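# Hang the power strip on two screws by its keyhole slots

## Task

Put the power strip's two keyhole slots over the two screws so the strip hangs level without any support, with the narrow end of each keyhole slot pointing up.

## Robot and tools

Robot: two arms, left_arm and right_arm, each ending in a parallel gripper. Calibrated base poses in the scene frame: left_arm at (-0.023, +0.289, +0.020) m, quat_wxyz (+1.000, 0, 0, +0.029); right_arm at (+0.008, -0.239, +0.040) m, quat_wxyz (+1.000, 0, 0, +0.016). A camera stand sits behind the arms. A loose object may occasionally get a brief push from outside.

Frames. The scene frame has its origin at table-top height, halfway between the nominal bases; +z is up, +x points out over the table, and left_arm is on the +y side (arm names do not match image left/right). Reported end_effector_position (m) and end_effector_quat_wxyz are in the scene frame and can be off by a few cm, more at long reach. Offsets you command are expressed in each arm's own Hand target axes. Gripper axes: fingers point along +z, fingers open and close along y. The reported position is the point between the pads, roughly 1 cm short of the tips.

Row layout (shared by execute_actions and move): 14 numbers in [-1, 1], always all 14 even if one arm is idle: left_arm dx, dy, dz, rx, ry, rz, opening, then right_arm in the same order. dx..rz are an offset from that arm's Hand target as it stood when the action or move began, along the Hand target's axes; 1.0 equals 0.6 m of travel or 180 degrees of turn; rx, ry, rz form one rotation vector. Opening is absolute, not an offset: +1 fully open (0.094 m), -1 closed. All-zero pose numbers re-command the current Hand target; to keep a gripper as is, resend its current opening, since 0 means half open.

execute_actions(actions, cameras): actions is a list of actions; each action is a list of up to 15 rows, one row per 1/30 s step, and a short action repeats its last row to fill 15 steps. Every row counts from the action's starting Hand target, not from the previous row, so sending the same offset twice moves twice. Images come only when actions is empty or cameras names them (["all"], a list of names, or [] for none). An empty list also shows the scene number.

move(target, speed, blend, opening_speed, grip_force, blocking, cameras): drives each gripper in a straight line from its Hand target toward target, which is one 14-number row or a list of up to 15 rows; every row is an offset from the same starting Hand targets. speed is m/s, 0.002 to 2.9, default 0.25 (turning limited to twice that in rad/s), one value or one per target. blend (m) rounds corners in a list; 0 stops at each point. opening_speed (≥0.2 per second on the -1..+1 scale) closes slowly, useful on delicate parts. grip_force, 10 to 50 N per pad (50 = full), one value or one per arm, persists; lower forces close slowly. blocking=false returns after about 0.5 s while the move continues. Paths do not avoid obstacles or the other arm, and grippers lag and overshoot more when fast or nearly straight-armed. Keep paths away from an arm's own base. The result adds a move: line: done (within 10 mm and 2 degrees), off_target, moving, held, fault, and limits such as paced (pose clipped) or held (steps withheld).

wait(seconds 0 to 10, cameras): lets time pass holding the last commands; returns early if a running move ends. stop(cameras): brakes the running move. zoom_image(camera, region [x0, y0, x1, y1] pixels, max 504x504): enlarges part of a camera's newest image. finished_scene(scene): ends the current scene, irreversible; give the current scene number; the strip must stay hung without the robot.

Cameras (672x504 each): cam_head_left, cam_head_right, cam_high, cam_low, cam_left_wrist, cam_right_wrist.

Results: per-arm end_effector pose, Hand target (your last command after clipping; next offsets count from it), Joint positions (last value is measured opening in m), Joint torques (include gravity; joints 1-3 wrap at ±28 N m), Joint velocities (may say within noise), grip_measured (same scale as opening; reads a bit wide when empty, slightly narrower than a firmly held part), Tool commands. Orientation commands are clipped to 40 degrees from the measured one per step. A gripper resting a few cm off its target is normal friction or load, not proof of contact; a fresh command, even zeros, asks again, else send the remaining gap as an offset.

Avoid: dropping the strip or releasing it while moving, fast impacts with the screws, wall or table, anything falling or being left off the table, the arms or grippers pressing on each other (closing on the other arm's fingers counts), camera cables catching on things, and long holds with stretched or straining arms, which heat motors (MOTOR HOT at 75 °C, fold and idle at 90 °C, collapse at 100 °C). To end a push, command the target back beyond the gripper. To release, command an opening well above grip_measured.

Each tool is called after "Call:" as name(argument=value, ...), one argument or row to a line, values as JSON.

## Session

Call:
execute_actions(
  actions=[],
)

Scene clock: 0.00 s.
left_arm: end_effector_position=(+0.3766, +0.3122, +0.1311) grip_measured=+1.000 end_effector_quat_wxyz=(+0.612, -0.032, +0.789, +0.040) | right_arm: end_effector_position=(+0.4128, -0.2639, +0.1612) grip_measured=+1.000 end_effector_quat_wxyz=(+0.601, +0.102, +0.790, -0.070)
Joint positions: left_arm=[-0.045 1.558 0.342 0.966 -0.09 0.002 0.094] | right_arm=[0.036 1.518 0.41 0.823 0.299 0.099 0.094]
Joint velocities: within noise
Joint torques (N m): no reading
Heat: left arm: 38 °C; right arm: 33 °C.
Hand target: left_arm +0.3779, +0.3122, +0.1344; +0.615, -0.032, +0.787, +0.041 | right_arm +0.4153, -0.2640, +0.1687; +0.609, +0.104, +0.784, -0.069
Tool commands: left_gripper/opening=+1.0 right_gripper/opening=+1.0

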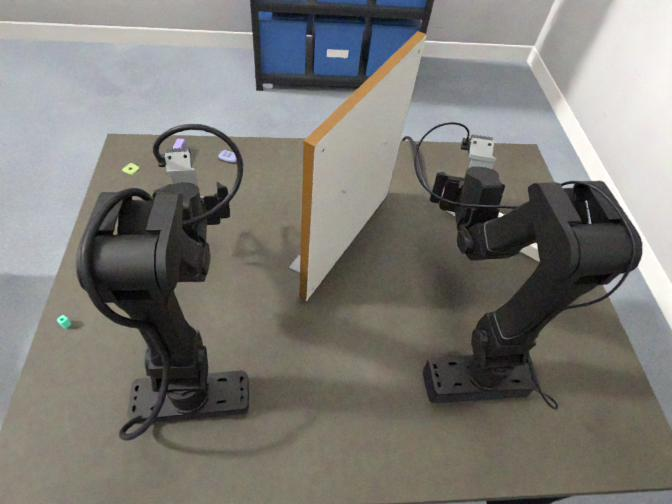

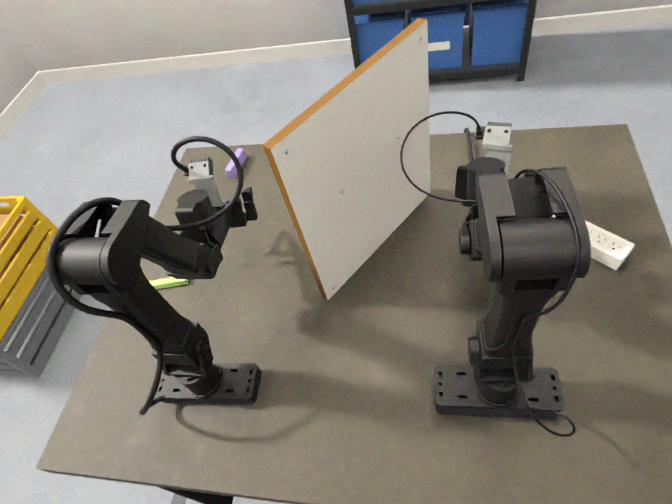

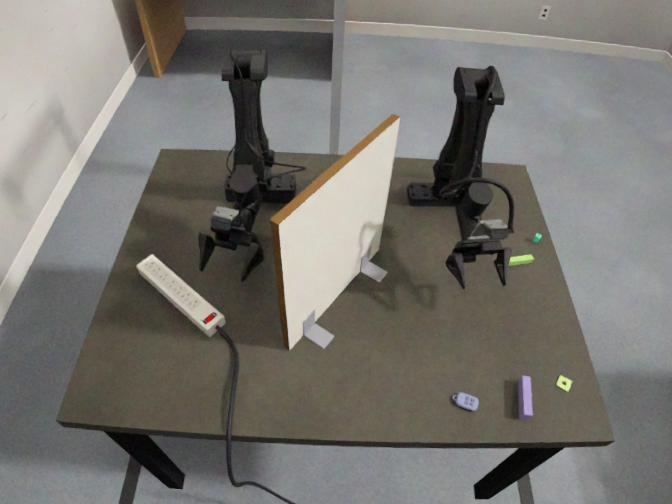

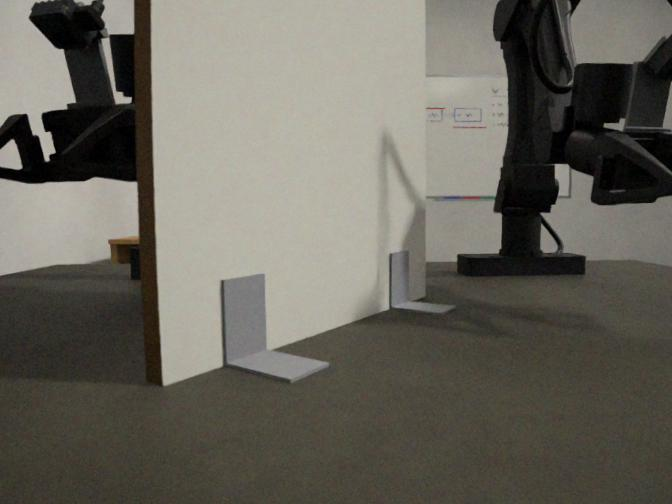

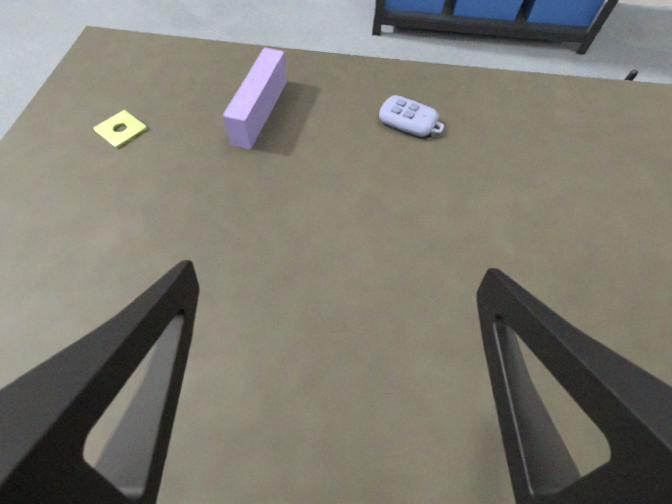

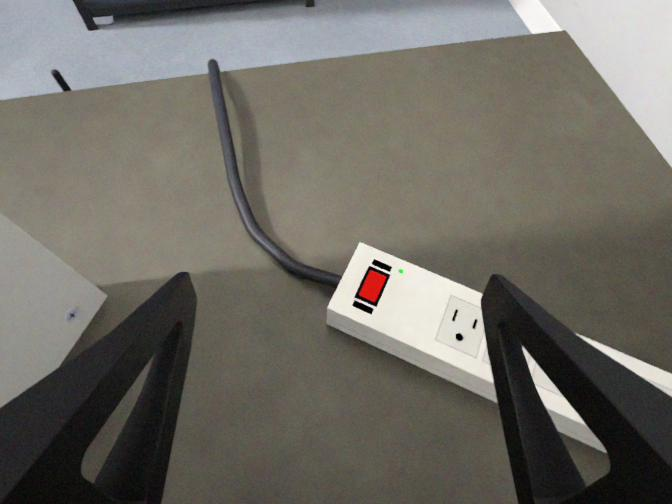

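Call:
zoom_image(
  camera="cam_head_left",
  region=[270, 20, 450, 310],
)

Call:
zoom_image(
  camera="cam_head_right",
  region=[250, 10, 460, 310],
)

Call:
zoom_image(
  camera="cam_high",
  region=[100, 220, 300, 420],
)

Scaled by 1.738.

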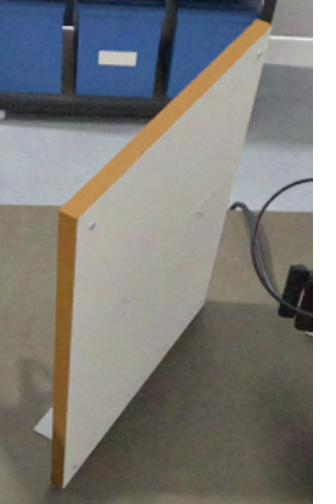

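Scaled by 1.680.

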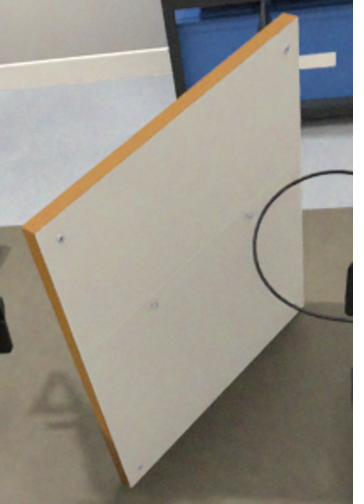

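Scaled by 2.520.

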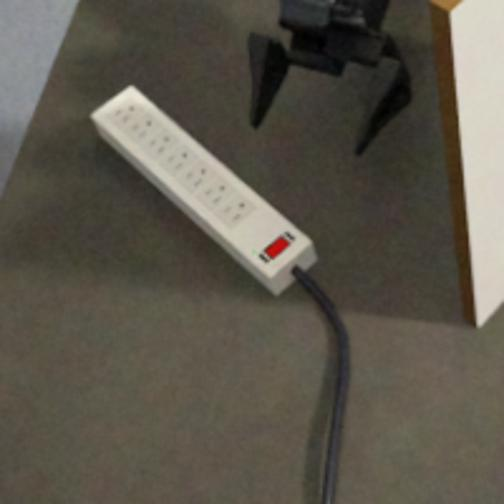

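Call:
move(
  target=[0,0,0,0,0,0,1, -0.0508,-0.2047,-0.0248,-0.241,0.371,-0.320,1],
  speed=0.4,
  cameras=["cam_right_wrist","cam_high","cam_head_right"],
)

Scene clock: 100.63 s.
left_arm: end_effector_position=(+0.3766, +0.3122, +0.1311) grip_measured=+1.000 end_effector_quat_wxyz=(+0.612, -0.032, +0.789, +0.040) | right_arm: end_effector_position=(+0.3724, -0.3837, +0.1994) grip_measured=+1.000 end_effector_quat_wxyz=(+0.005, -0.440, +0.898, -0.006)
Joint positions: left_arm=[-0.045 1.558 0.342 0.966 -0.09 0.002 0.094] | right_arm=[-0.412 2.054 2.045 -1.546 0.001 -1.292 0.094]
Joint torques (N m): left_arm=[-0.03 -6.91 6.53 2.23 -0.04 -0.01] | right_arm=[0.69 -7.32 8.59 0.12 -0.03 -0.04]
Heat: left arm: 38 °C; right arm: 39 °C.
Hand target: left_arm +0.3779, +0.3122, +0.1344; +0.615, -0.032, +0.787, +0.041 | right_arm +0.3783, -0.3820, +0.1997; +0.000, -0.447, +0.894, +0.000
Off the commanded pose: left_arm 0.004 m, 0 deg | right_arm 0.006 m, 1 deg.
joint sent to its limit (right arm) — joint 4 (wrist pitch), lower limit. The joint targets still meet the commanded pose.
move: done
Images, in order (width x height): cam_head_right 672x504, cam_high 672x504, cam_right_wrist 672x504.

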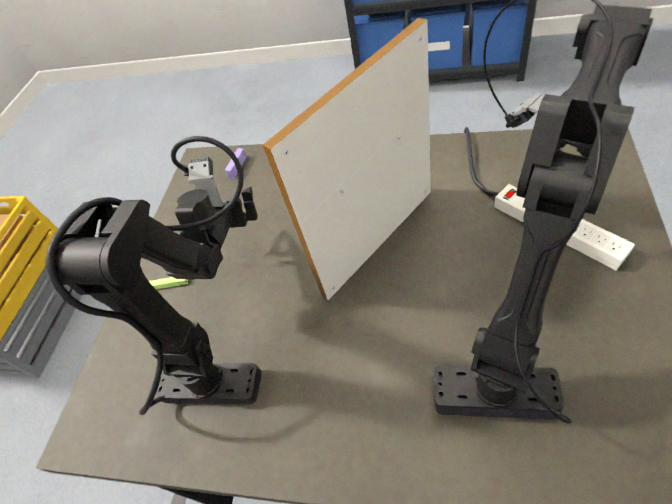

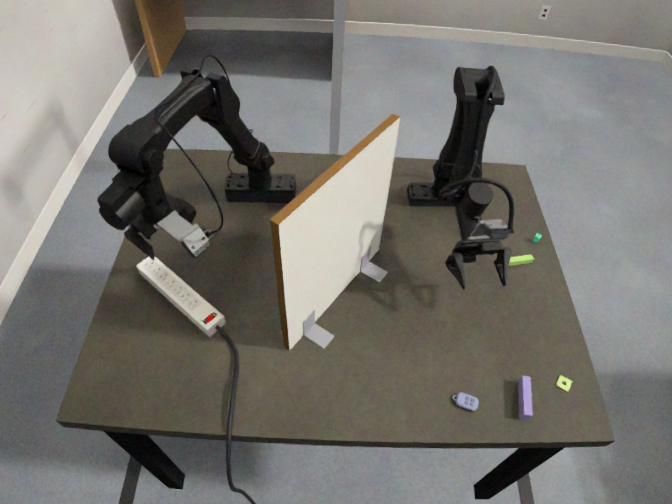

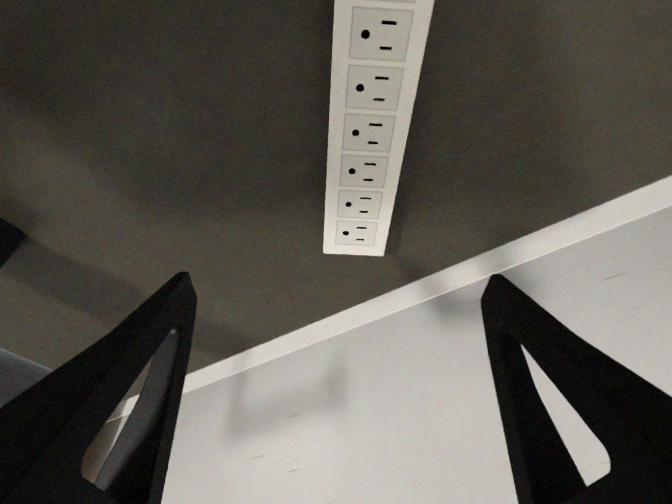

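Call:
move(
  target=[0,0,0,0,0,0,1, -0.005,-0.0373,0.1667,0,0,0.011,1],
  speed=0.25,
  cameras=["cam_right_wrist","cam_high"],
)

Scene clock: 120.80 s.
left_arm: end_effector_position=(+0.3766, +0.3122, +0.1311) grip_measured=+1.000 end_effector_quat_wxyz=(+0.612, -0.032, +0.789, +0.040) | right_arm: end_effector_position=(+0.3977, -0.3940, +0.1062) grip_measured=+1.000 end_effector_quat_wxyz=(+0.003, -0.434, +0.901, -0.005)
Joint positions: left_arm=[-0.045 1.558 0.342 0.966 -0.09 0.002 0.094] | right_arm=[-0.412 2.154 1.826 -1.232 0.002 -1.278 0.094]
Joint torques (N m): left_arm=[-0.03 -6.91 6.54 2.22 -0.04 -0.01] | right_arm=[0.12 -8.84 5.7 0.29 -0.02 0.05]
Heat: left arm: 38 °C; right arm: 39 °C.
Hand target: left_arm +0.3779, +0.3122, +0.1344; +0.615, -0.032, +0.787, +0.041 | right_arm +0.3980, -0.3930, +0.0997; +0.000, -0.432, +0.902, +0.000
Off the commanded pose: left_arm 0.004 m, 0 deg | right_arm 0.007 m, 1 deg.
move: done
Images, in order (width x height): cam_high 672x504, cam_right_wrist 672x504.

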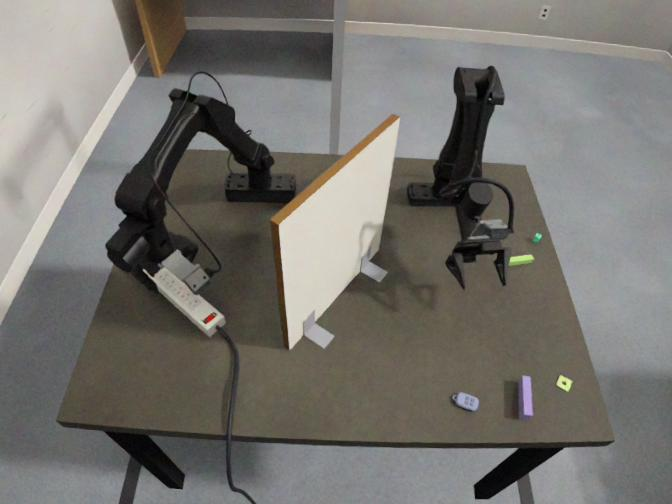

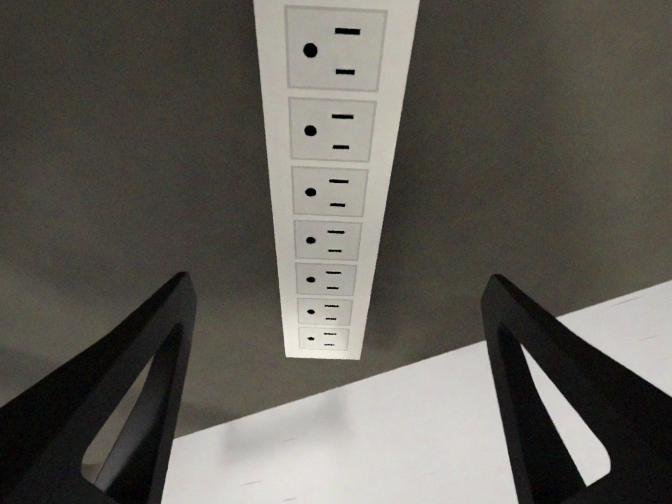

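Call:
move(
  target=[0,0,0,0,0,0,1, 0,0.0072,0.1167,0,0,0.0167,1],
  speed=0.15,
  cameras=["cam_right_wrist","cam_high","cam_head_right"],
)

Scene clock: 132.27 s.
left_arm: end_effector_position=(+0.3766, +0.3122, +0.1311) grip_measured=+1.000 end_effector_quat_wxyz=(+0.612, -0.032, +0.789, +0.040) | right_arm: end_effector_position=(+0.3968, -0.3936, +0.0394) grip_measured=+1.000 end_effector_quat_wxyz=(+0.007, -0.409, +0.913, -0.008)
Joint positions: left_arm=[-0.045 1.558 0.342 0.966 -0.09 0.002 0.094] | right_arm=[-0.412 2.198 1.625 -0.978 0.002 -1.223 0.094]
Joint torques (N m): left_arm=[-0.03 -6.9 6.53 2.23 -0.04 -0.01] | right_arm=[0.36 -8.53 5.15 0.29 -0.03 0.04]
Heat: left arm: 38 °C; right arm: 37 °C.
Hand target: left_arm +0.3779, +0.3122, +0.1344; +0.615, -0.032, +0.787, +0.041 | right_arm +0.3946, -0.3903, +0.0296; +0.000, -0.408, +0.913, +0.000
Off the commanded pose: left_arm 0.004 m, 0 deg | right_arm 0.010 m, 1 deg.
move: done
Images, in order (width x height): cam_head_right 672x504, cam_high 672x504, cam_right_wrist 672x504.

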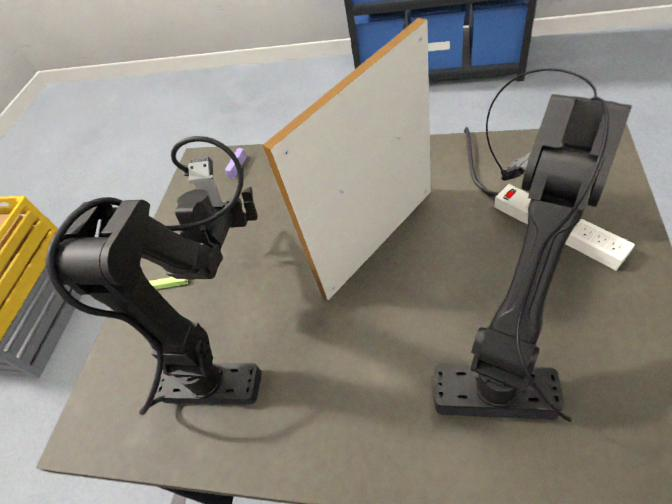

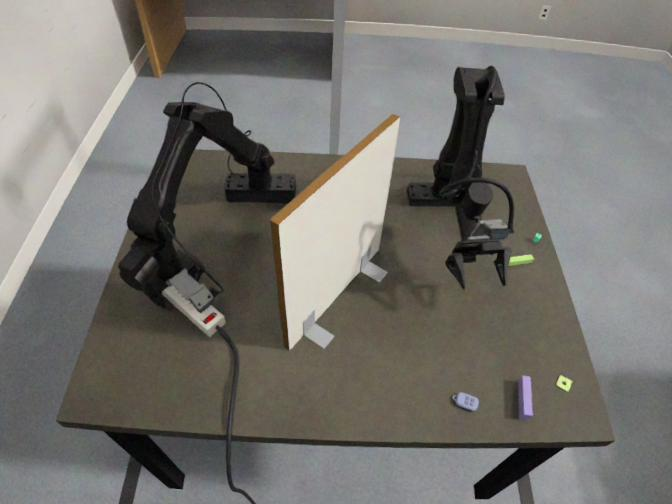

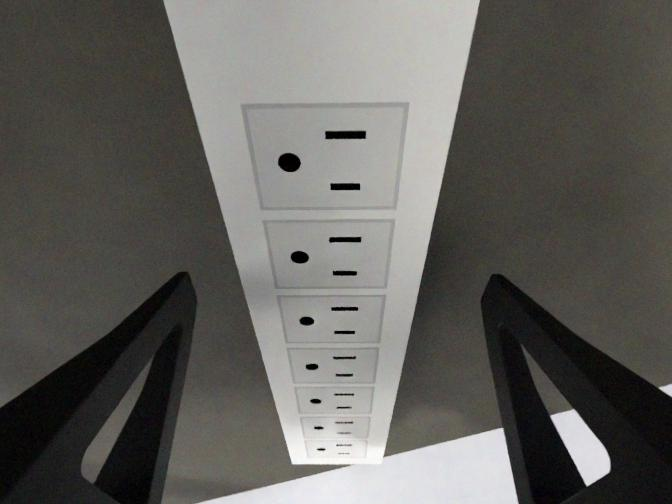

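Call:
move(
  target=[0,0,0,0,0,0,1, 0,0.004,0.030,0,0,-0.002,1],
  speed=0.08,
  cameras=["cam_right_wrist"],
)

Scene clock: 140.97 s.
left_arm: end_effector_position=(+0.3766, +0.3122, +0.1311) grip_measured=+1.000 end_effector_quat_wxyz=(+0.612, -0.032, +0.789, +0.040) | right_arm: end_effector_position=(+0.3969, -0.3937, +0.0244) grip_measured=+1.000 end_effector_quat_wxyz=(+0.010, -0.409, +0.913, -0.011)
Joint positions: left_arm=[-0.045 1.558 0.342 0.966 -0.09 0.002 0.094] | right_arm=[-0.412 2.211 1.583 -0.914 0.002 -1.223 0.094]
Joint torques (N m): left_arm=[-0.03 -6.91 6.54 2.22 -0.04 -0.01] | right_arm=[0.47 -8.09 4.71 0.32 -0.04 0.02]
Heat: left arm: 38 °C; right arm: 36 °C.
Hand target: left_arm +0.3779, +0.3122, +0.1344; +0.615, -0.032, +0.787, +0.041 | right_arm +0.3928, -0.3886, +0.0115; +0.000, -0.411, +0.912, +0.000
Off the commanded pose: left_arm 0.004 m, 0 deg | right_arm 0.014 m, 2 deg.
move: off_target (right_arm)
Images, in order (width x height): cam_right_wrist 672x504.

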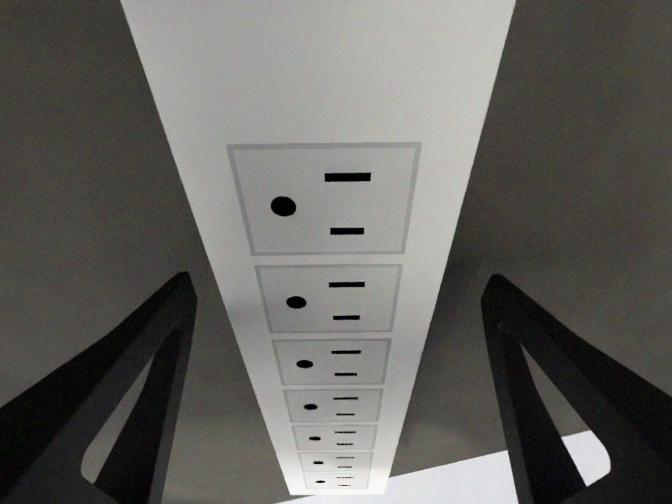

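Call:
move(
  target=[0,0,0,0,0,0,1, 0,0,0,0,0,0,-0.1],
  grip_force=[50,35],
  cameras=["cam_right_wrist"],
)

Scene clock: 150.90 s.
left_arm: end_effector_position=(+0.3766, +0.3122, +0.1311) grip_measured=+1.000 end_effector_quat_wxyz=(+0.612, -0.032, +0.789, +0.040) | right_arm: end_effector_position=(+0.3970, -0.3938, +0.0244) grip_measured=+0.074 end_effector_quat_wxyz=(+0.010, -0.409, +0.913, -0.011)
Joint positions: left_arm=[-0.045 1.558 0.342 0.966 -0.09 0.002 0.094] | right_arm=[-0.412 2.211 1.583 -0.914 0.002 -1.223 0.05]
Joint torques (N m): left_arm=[-0.03 -6.9 6.53 2.22 -0.04 -0.01] | right_arm=[0.47 -8.1 4.79 0.3 -0.03 0.03]
Heat: left arm: 38 °C; right arm: 36 °C.
Hand target: left_arm +0.3779, +0.3122, +0.1344; +0.615, -0.032, +0.787, +0.041 | right_arm +0.3927, -0.3887, +0.0115; +0.000, -0.411, +0.912, +0.000
Off the commanded pose: left_arm 0.004 m, 0 deg | right_arm 0.015 m, 2 deg.
grip_force (N): 50, 35
move: off_target (right_arm)
Images, in order (width x height): cam_right_wrist 672x504.

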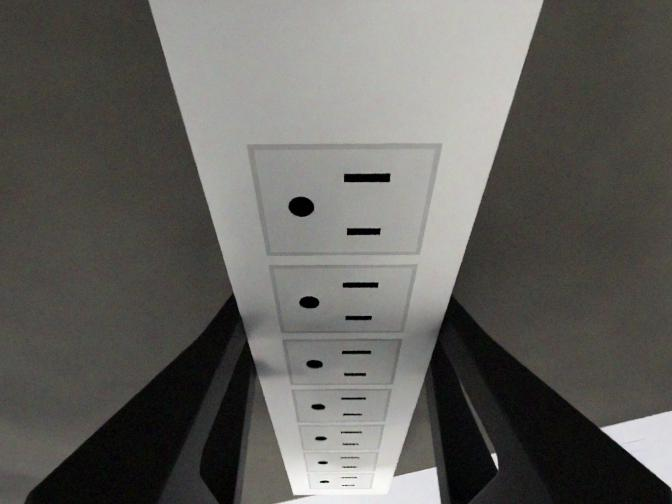

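Call:
move(
  target=[
    [0,0,0,0,0,0,1, 0,0,-0.27,0,0,0,-0.1],
    [0,0,0,0,0,0,1, -0.044,0.0225,-0.4475,0.5674,-0.3377,-0.2147,-0.1],
  ],
  speed=[0.15,0.3],
  blend=[0.05,0],
  cameras=["all"],
)

Scene clock: 168.60 s.
left_arm: end_effector_position=(+0.3766, +0.3122, +0.1311) grip_measured=+1.000 end_effector_quat_wxyz=(+0.612, -0.032, +0.789, +0.040) | right_arm: end_effector_position=(+0.3993, -0.3594, +0.2550) grip_measured=+0.068 end_effector_quat_wxyz=(+0.622, -0.501, +0.406, -0.443)
Joint positions: left_arm=[-0.045 1.558 0.342 0.966 -0.09 0.002 0.094] | right_arm=[-0.688 1.768 0.532 1.512 -0.91 -1.288 0.05]
Joint torques (N m): left_arm=[-0.03 -6.91 6.53 2.22 -0.04 -0.01] | right_arm=[-0.32 -5.9 7.8 2.15 -0.08 0.44]
Heat: left arm: 38 °C; right arm: 37 °C.
Hand target: left_arm +0.3779, +0.3122, +0.1344; +0.615, -0.032, +0.787, +0.041 | right_arm +0.4003, -0.3600, +0.2802; +0.691, -0.440, +0.308, -0.483
Off the commanded pose: left_arm 0.004 m, 0 deg | right_arm 0.025 m, 16 deg.
joint sent to its limit (right arm) — joint 4 (wrist pitch), upper limit. The joint targets are off in orientation, not in position.
grip_force (N): 50, 35
move: off_target (right_arm)

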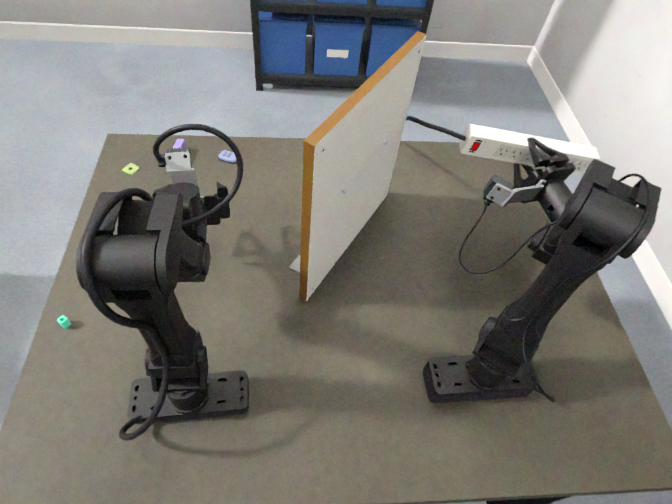

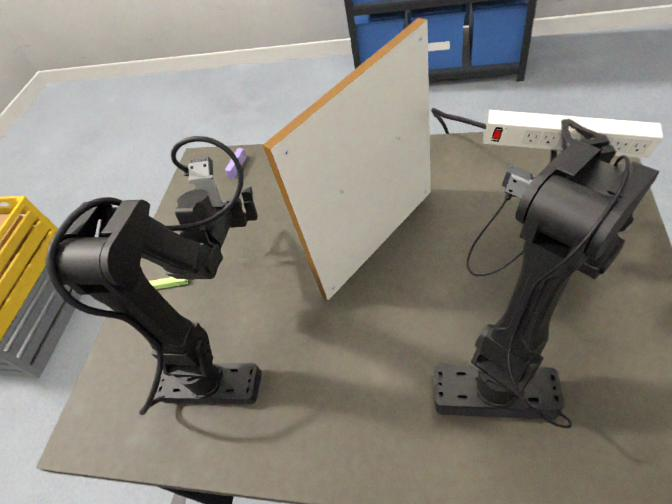

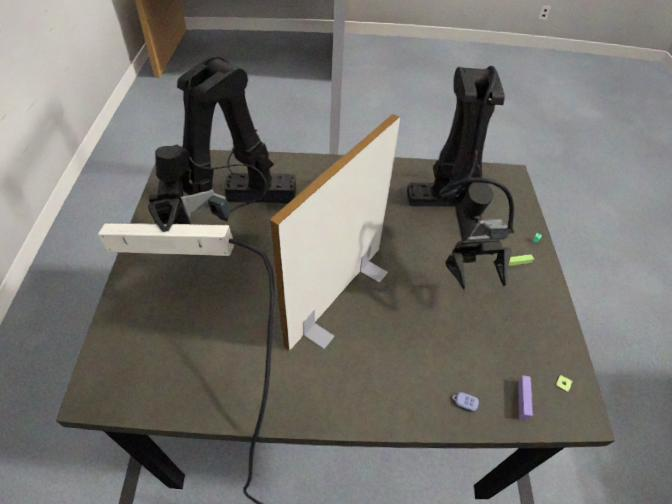

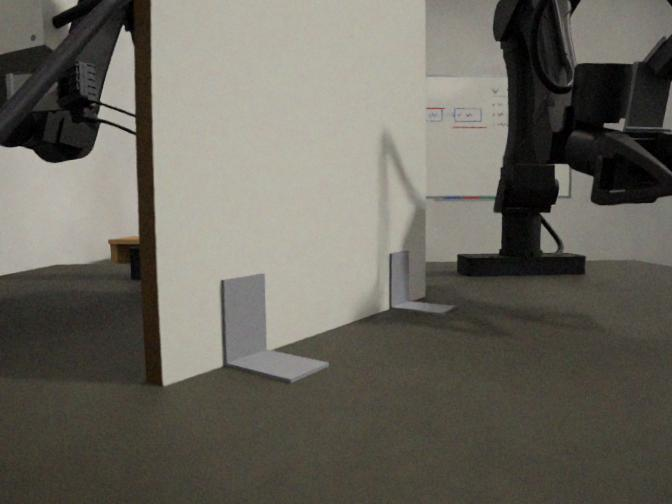

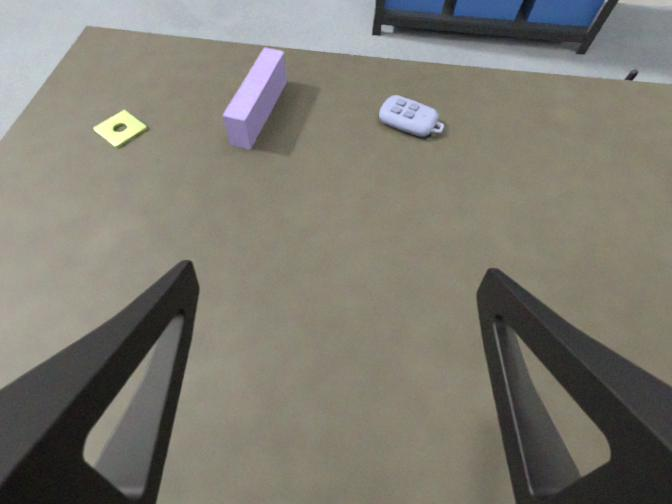

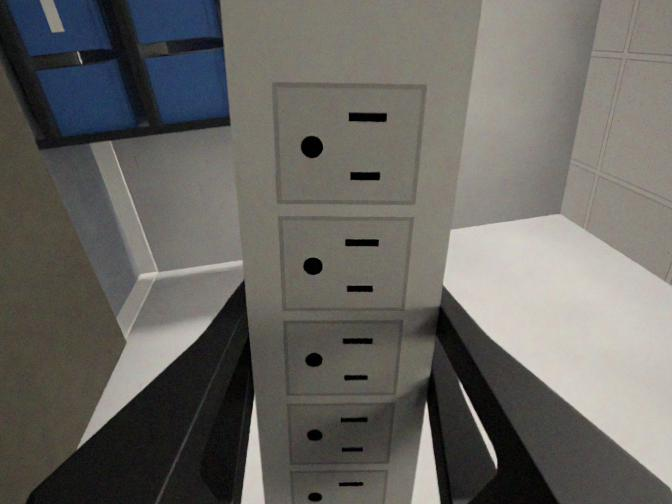

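Call:
zoom_image(
  camera="cam_high",
  region=[90, 190, 250, 290],
)

Call:
zoom_image(
  camera="cam_head_right",
  region=[260, 10, 460, 310],
)

Scaled by 3.150.

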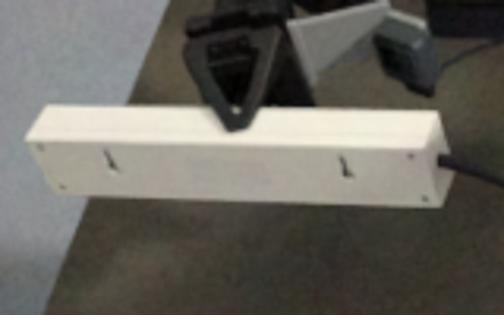

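Scaled by 1.680.

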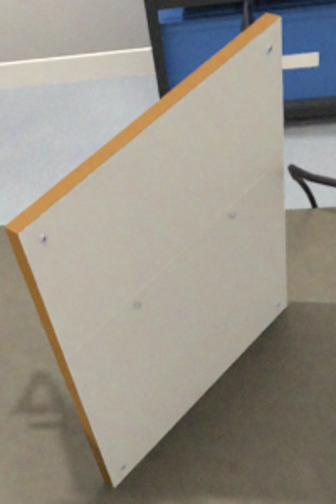

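Call:
zoom_image(
  camera="cam_high",
  region=[115, 230, 145, 250],
)

Call:
zoom_image(
  camera="cam_high",
  region=[185, 230, 230, 255],
)

Call:
zoom_image(
  camera="cam_head_right",
  region=[320, 120, 420, 210],
)

Scaled by 16.800.

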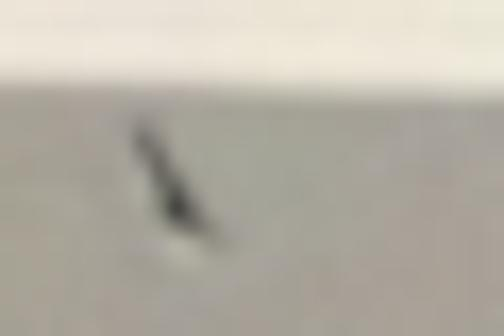

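Scaled by 11.200.

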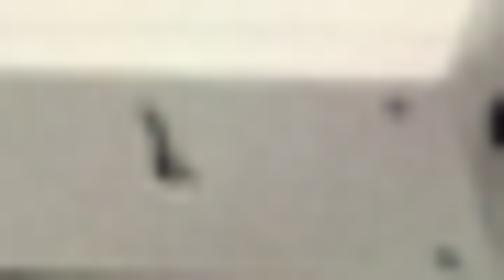

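Scaled by 5.040.

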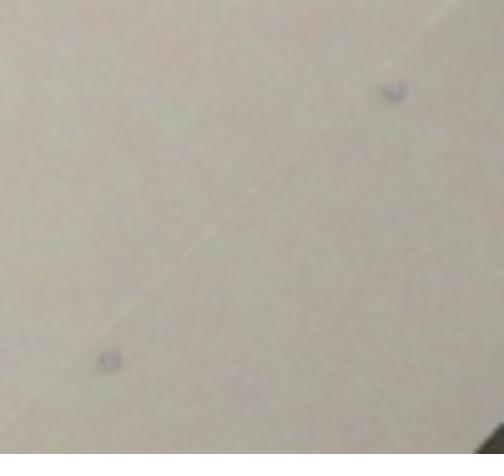

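Call:
move(
  target=[0,0,0,0,0,0,1, -0.4662,0.0217,-0.0732,-0.1334,-0.2181,0.0482,-0.1],
  speed=0.2,
  grip_force=[50,50],
  cameras=["all"],
)

Scene clock: 235.70 s.
left_arm: end_effector_position=(+0.3766, +0.3122, +0.1311) grip_measured=+1.000 end_effector_quat_wxyz=(+0.612, -0.032, +0.789, +0.040) | right_arm: end_effector_position=(+0.2827, -0.1179, +0.2357) grip_measured=+0.059 end_effector_quat_wxyz=(+0.673, -0.680, +0.227, -0.181)
Joint positions: left_arm=[-0.045 1.558 0.342 0.966 -0.09 0.002 0.094] | right_arm=[-0.203 1.117 0.241 0.805 -1.156 -1.576 0.05]
Joint torques (N m): left_arm=[-0.03 -6.9 6.53 2.22 -0.04 -0.01] | right_arm=[1.31 -4.27 6.56 1.73 -0.59 0]
Heat: left arm: 38 °C; right arm: 39 °C.
Hand target: left_arm +0.3779, +0.3122, +0.1344; +0.615, -0.032, +0.787, +0.041 | right_arm +0.2724, -0.1090, +0.2501; +0.683, -0.683, +0.184, -0.183
Off the commanded pose: left_arm 0.004 m, 0 deg | right_arm 0.020 m, 5 deg.
move: off_target (right_arm)

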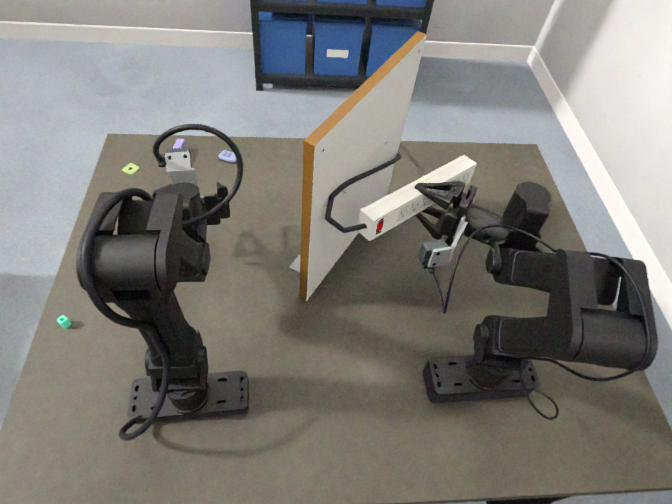

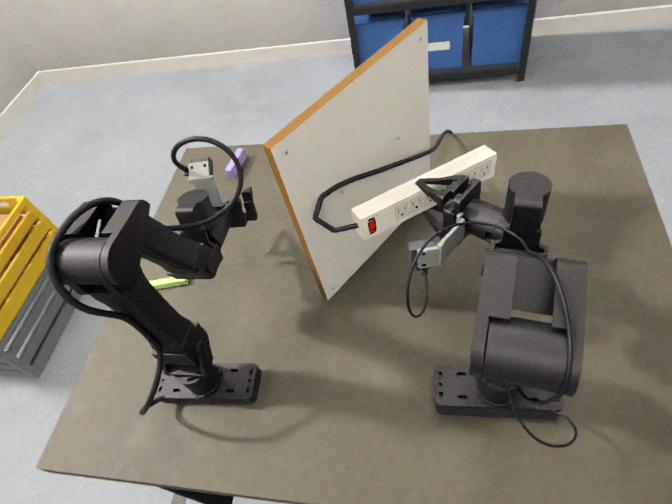

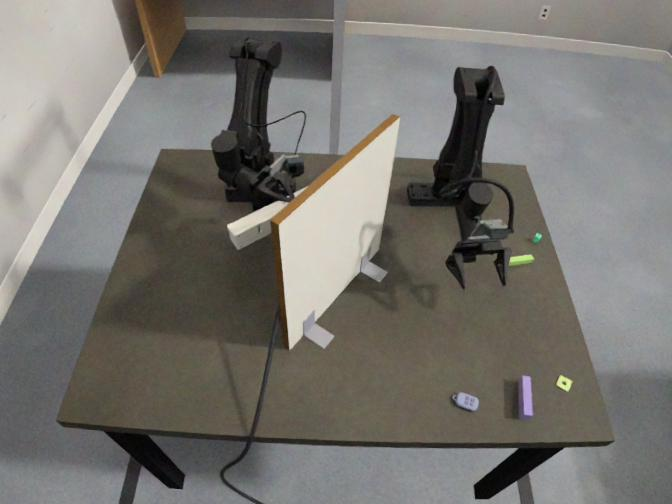

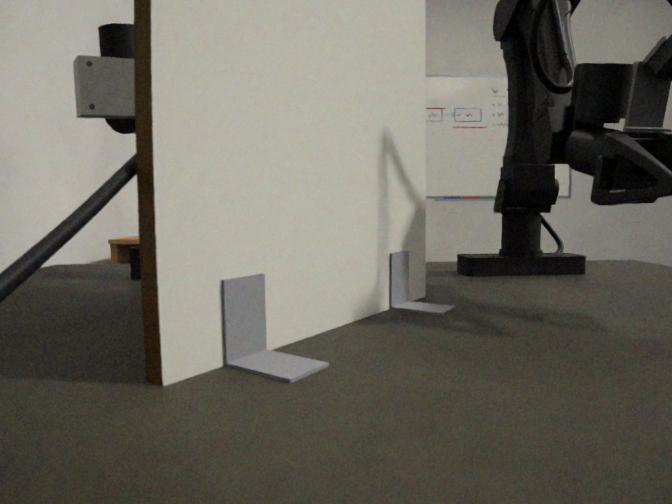

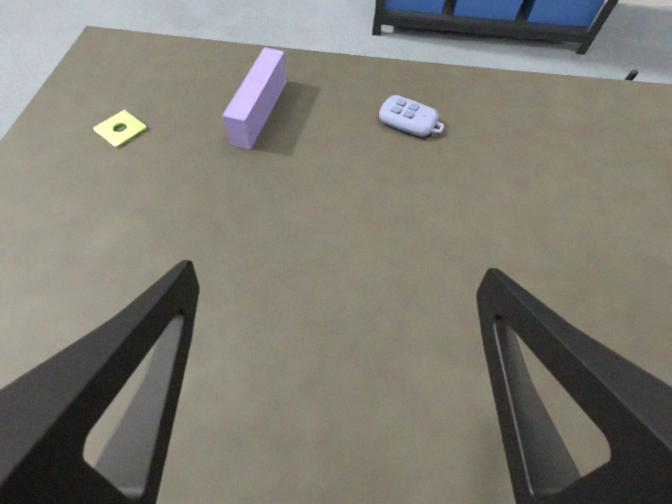

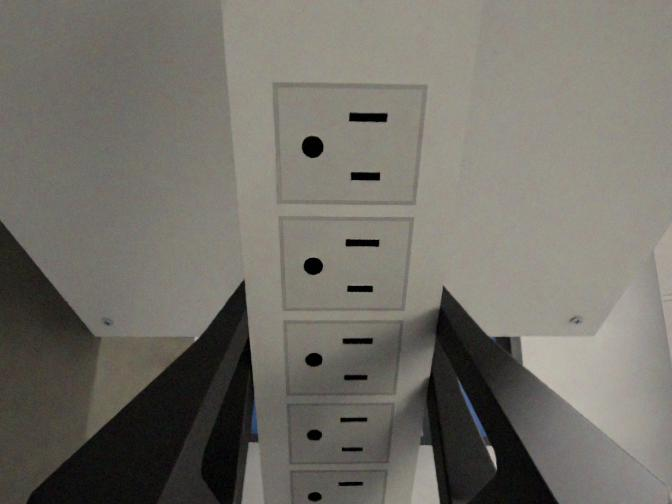

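Call:
zoom_image(
  camera="cam_high",
  region=[200, 160, 380, 504],
)

Call:
zoom_image(
  camera="cam_head_left",
  region=[290, 100, 500, 310],
)

Call:
zoom_image(
  camera="cam_head_right",
  region=[270, 100, 510, 310],
)

Scaled by 1.465.

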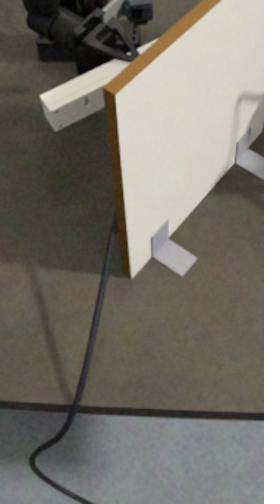

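Scaled by 2.400.

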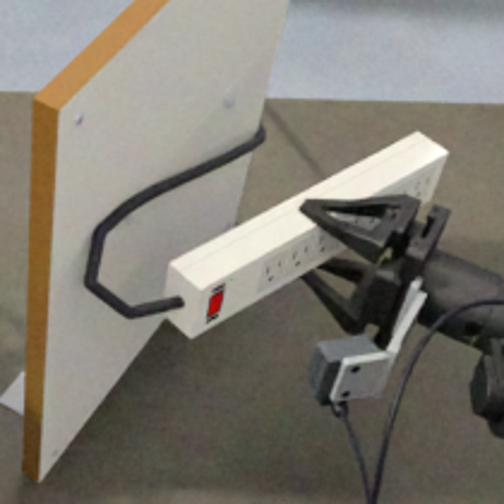

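Scaled by 2.100.

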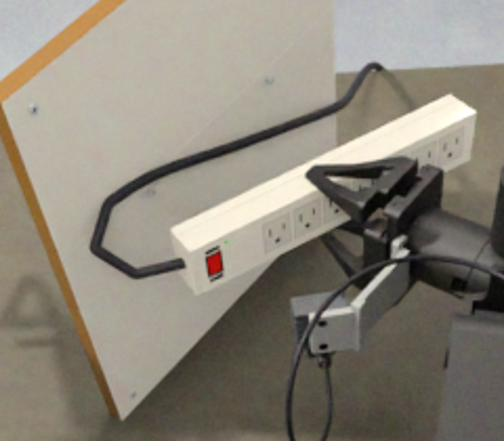

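Call:
move(
  target=[0,0,0,0,0,0,1, 0,-0.1917,0,0,0,0,-0.1],
  speed=0.15,
  cameras=["cam_head_left","cam_head_right","cam_high","cam_low"],
)

Scene clock: 274.10 s.
left_arm: end_effector_position=(+0.3766, +0.3122, +0.1311) grip_measured=+1.000 end_effector_quat_wxyz=(+0.612, -0.032, +0.789, +0.040) | right_arm: end_effector_position=(+0.2797, -0.1159, +0.3290) grip_measured=+0.059 end_effector_quat_wxyz=(+0.671, -0.686, +0.231, -0.162)
Joint positions: left_arm=[-0.045 1.558 0.342 0.966 -0.09 0.002 0.094] | right_arm=[-0.203 0.903 0.587 0.191 -1.177 -1.599 0.05]
Joint torques (N m): left_arm=[-0.03 -6.9 6.53 2.23 -0.04 -0.01] | right_arm=[0.95 -3.3 12.01 1.73 -0.43 0.2]
Heat: left arm: 39 °C; right arm: 40 °C.
Hand target: left_arm +0.3779, +0.3122, +0.1344; +0.615, -0.032, +0.787, +0.041 | right_arm +0.2724, -0.1090, +0.3650; +0.683, -0.683, +0.184, -0.183
Off the commanded pose: left_arm 0.004 m, 0 deg | right_arm 0.037 m, 6 deg.
move: off_target (right_arm)
Images, in order (width x height): cam_head_left 672x504, cam_head_right 672x504, cam_high 672x504, cam_low 672x504.

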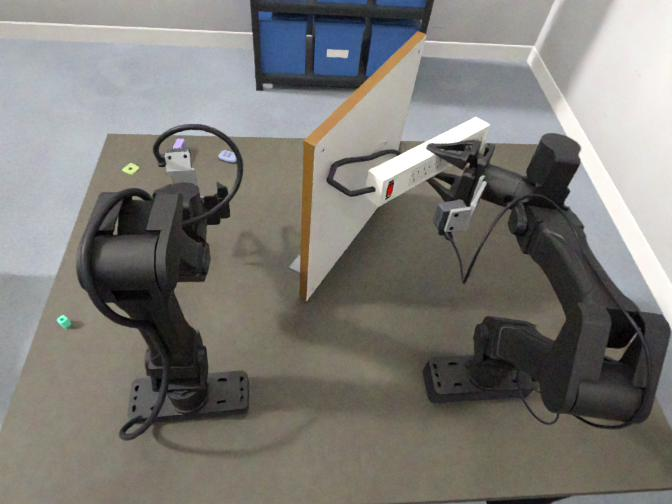

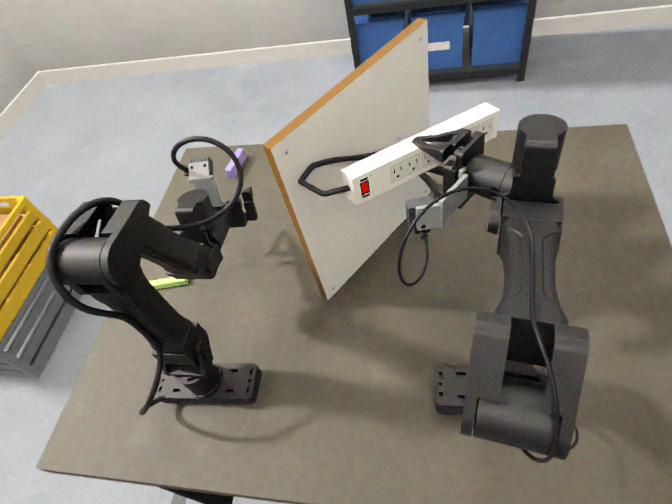

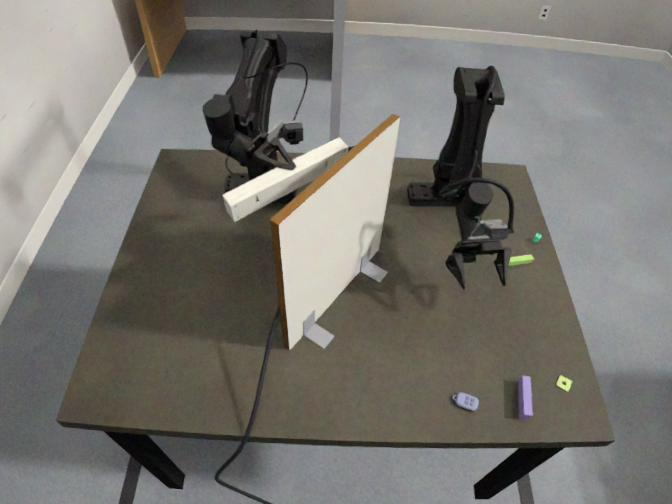

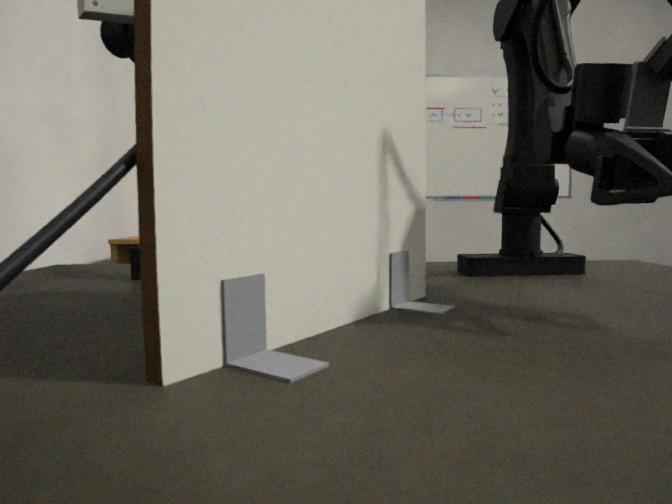

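Call:
move(
  target=[0,0,0,0,0,0,1, 0.0095,-0.02,0.0744,0,0,0,-0.1],
  speed=0.1,
  cameras=["cam_head_left","cam_head_right","cam_high","cam_low"],
)

Scene clock: 280.53 s.
left_arm: end_effector_position=(+0.3766, +0.3122, +0.1311) grip_measured=+1.000 end_effector_quat_wxyz=(+0.612, -0.032, +0.789, +0.040) | right_arm: end_effector_position=(+0.2975, -0.0786, +0.3402) grip_measured=+0.059 end_effector_quat_wxyz=(+0.666, -0.695, +0.222, -0.156)
Joint positions: left_arm=[-0.045 1.558 0.342 0.966 -0.09 0.002 0.094] | right_arm=[-0.007 0.992 0.677 0.195 -1.003 -1.593 0.05]
Joint torques (N m): left_arm=[-0.05 -6.91 6.54 2.22 -0.04 -0.01] | right_arm=[0.94 -1.88 12.21 2.05 -0.15 0.2]
Heat: left arm: 39 °C; right arm: 41 °C.
Hand target: left_arm +0.3779, +0.3122, +0.1344; +0.615, -0.032, +0.787, +0.041 | right_arm +0.2998, -0.0733, +0.3771; +0.683, -0.683, +0.184, -0.184
Off the commanded pose: left_arm 0.004 m, 0 deg | right_arm 0.037 m, 6 deg.
move: off_target (right_arm)
Images, in order (width x height): cam_head_left 672x504, cam_head_right 672x504, cam_high 672x504, cam_low 672x504.

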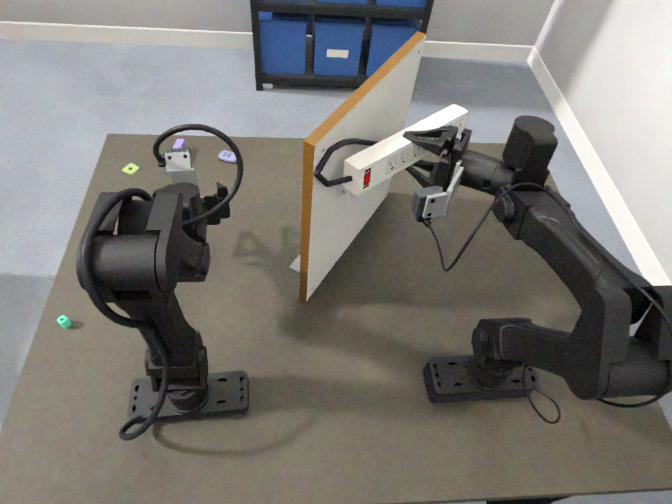

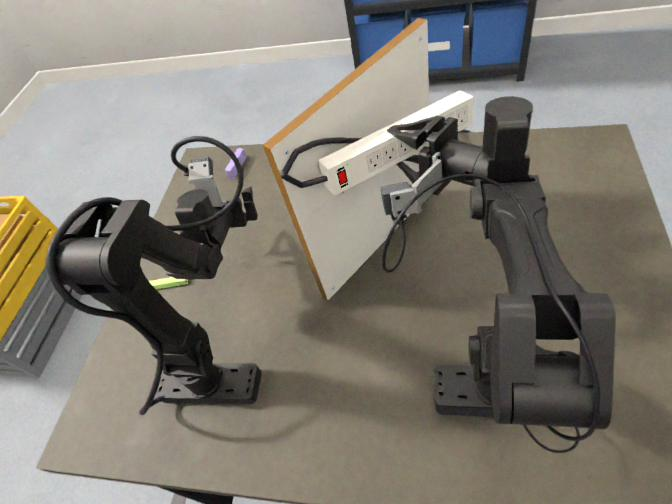

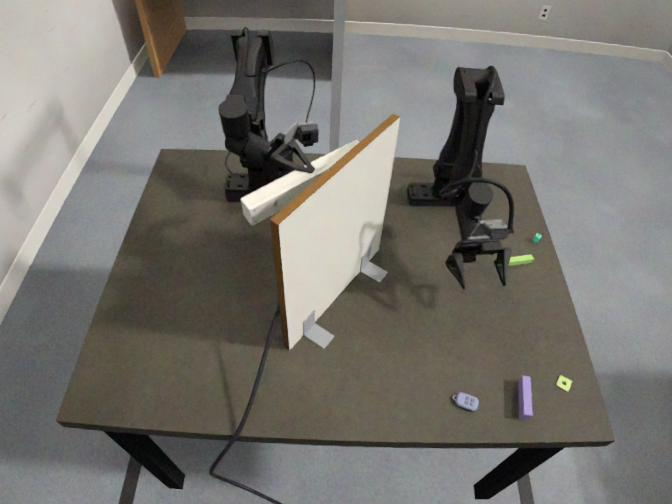

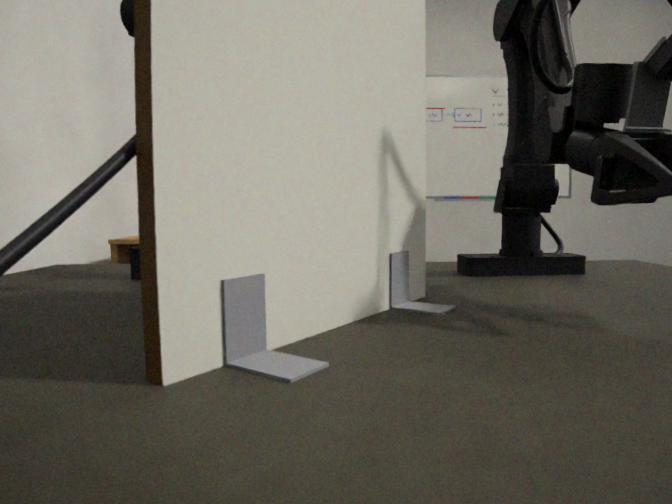

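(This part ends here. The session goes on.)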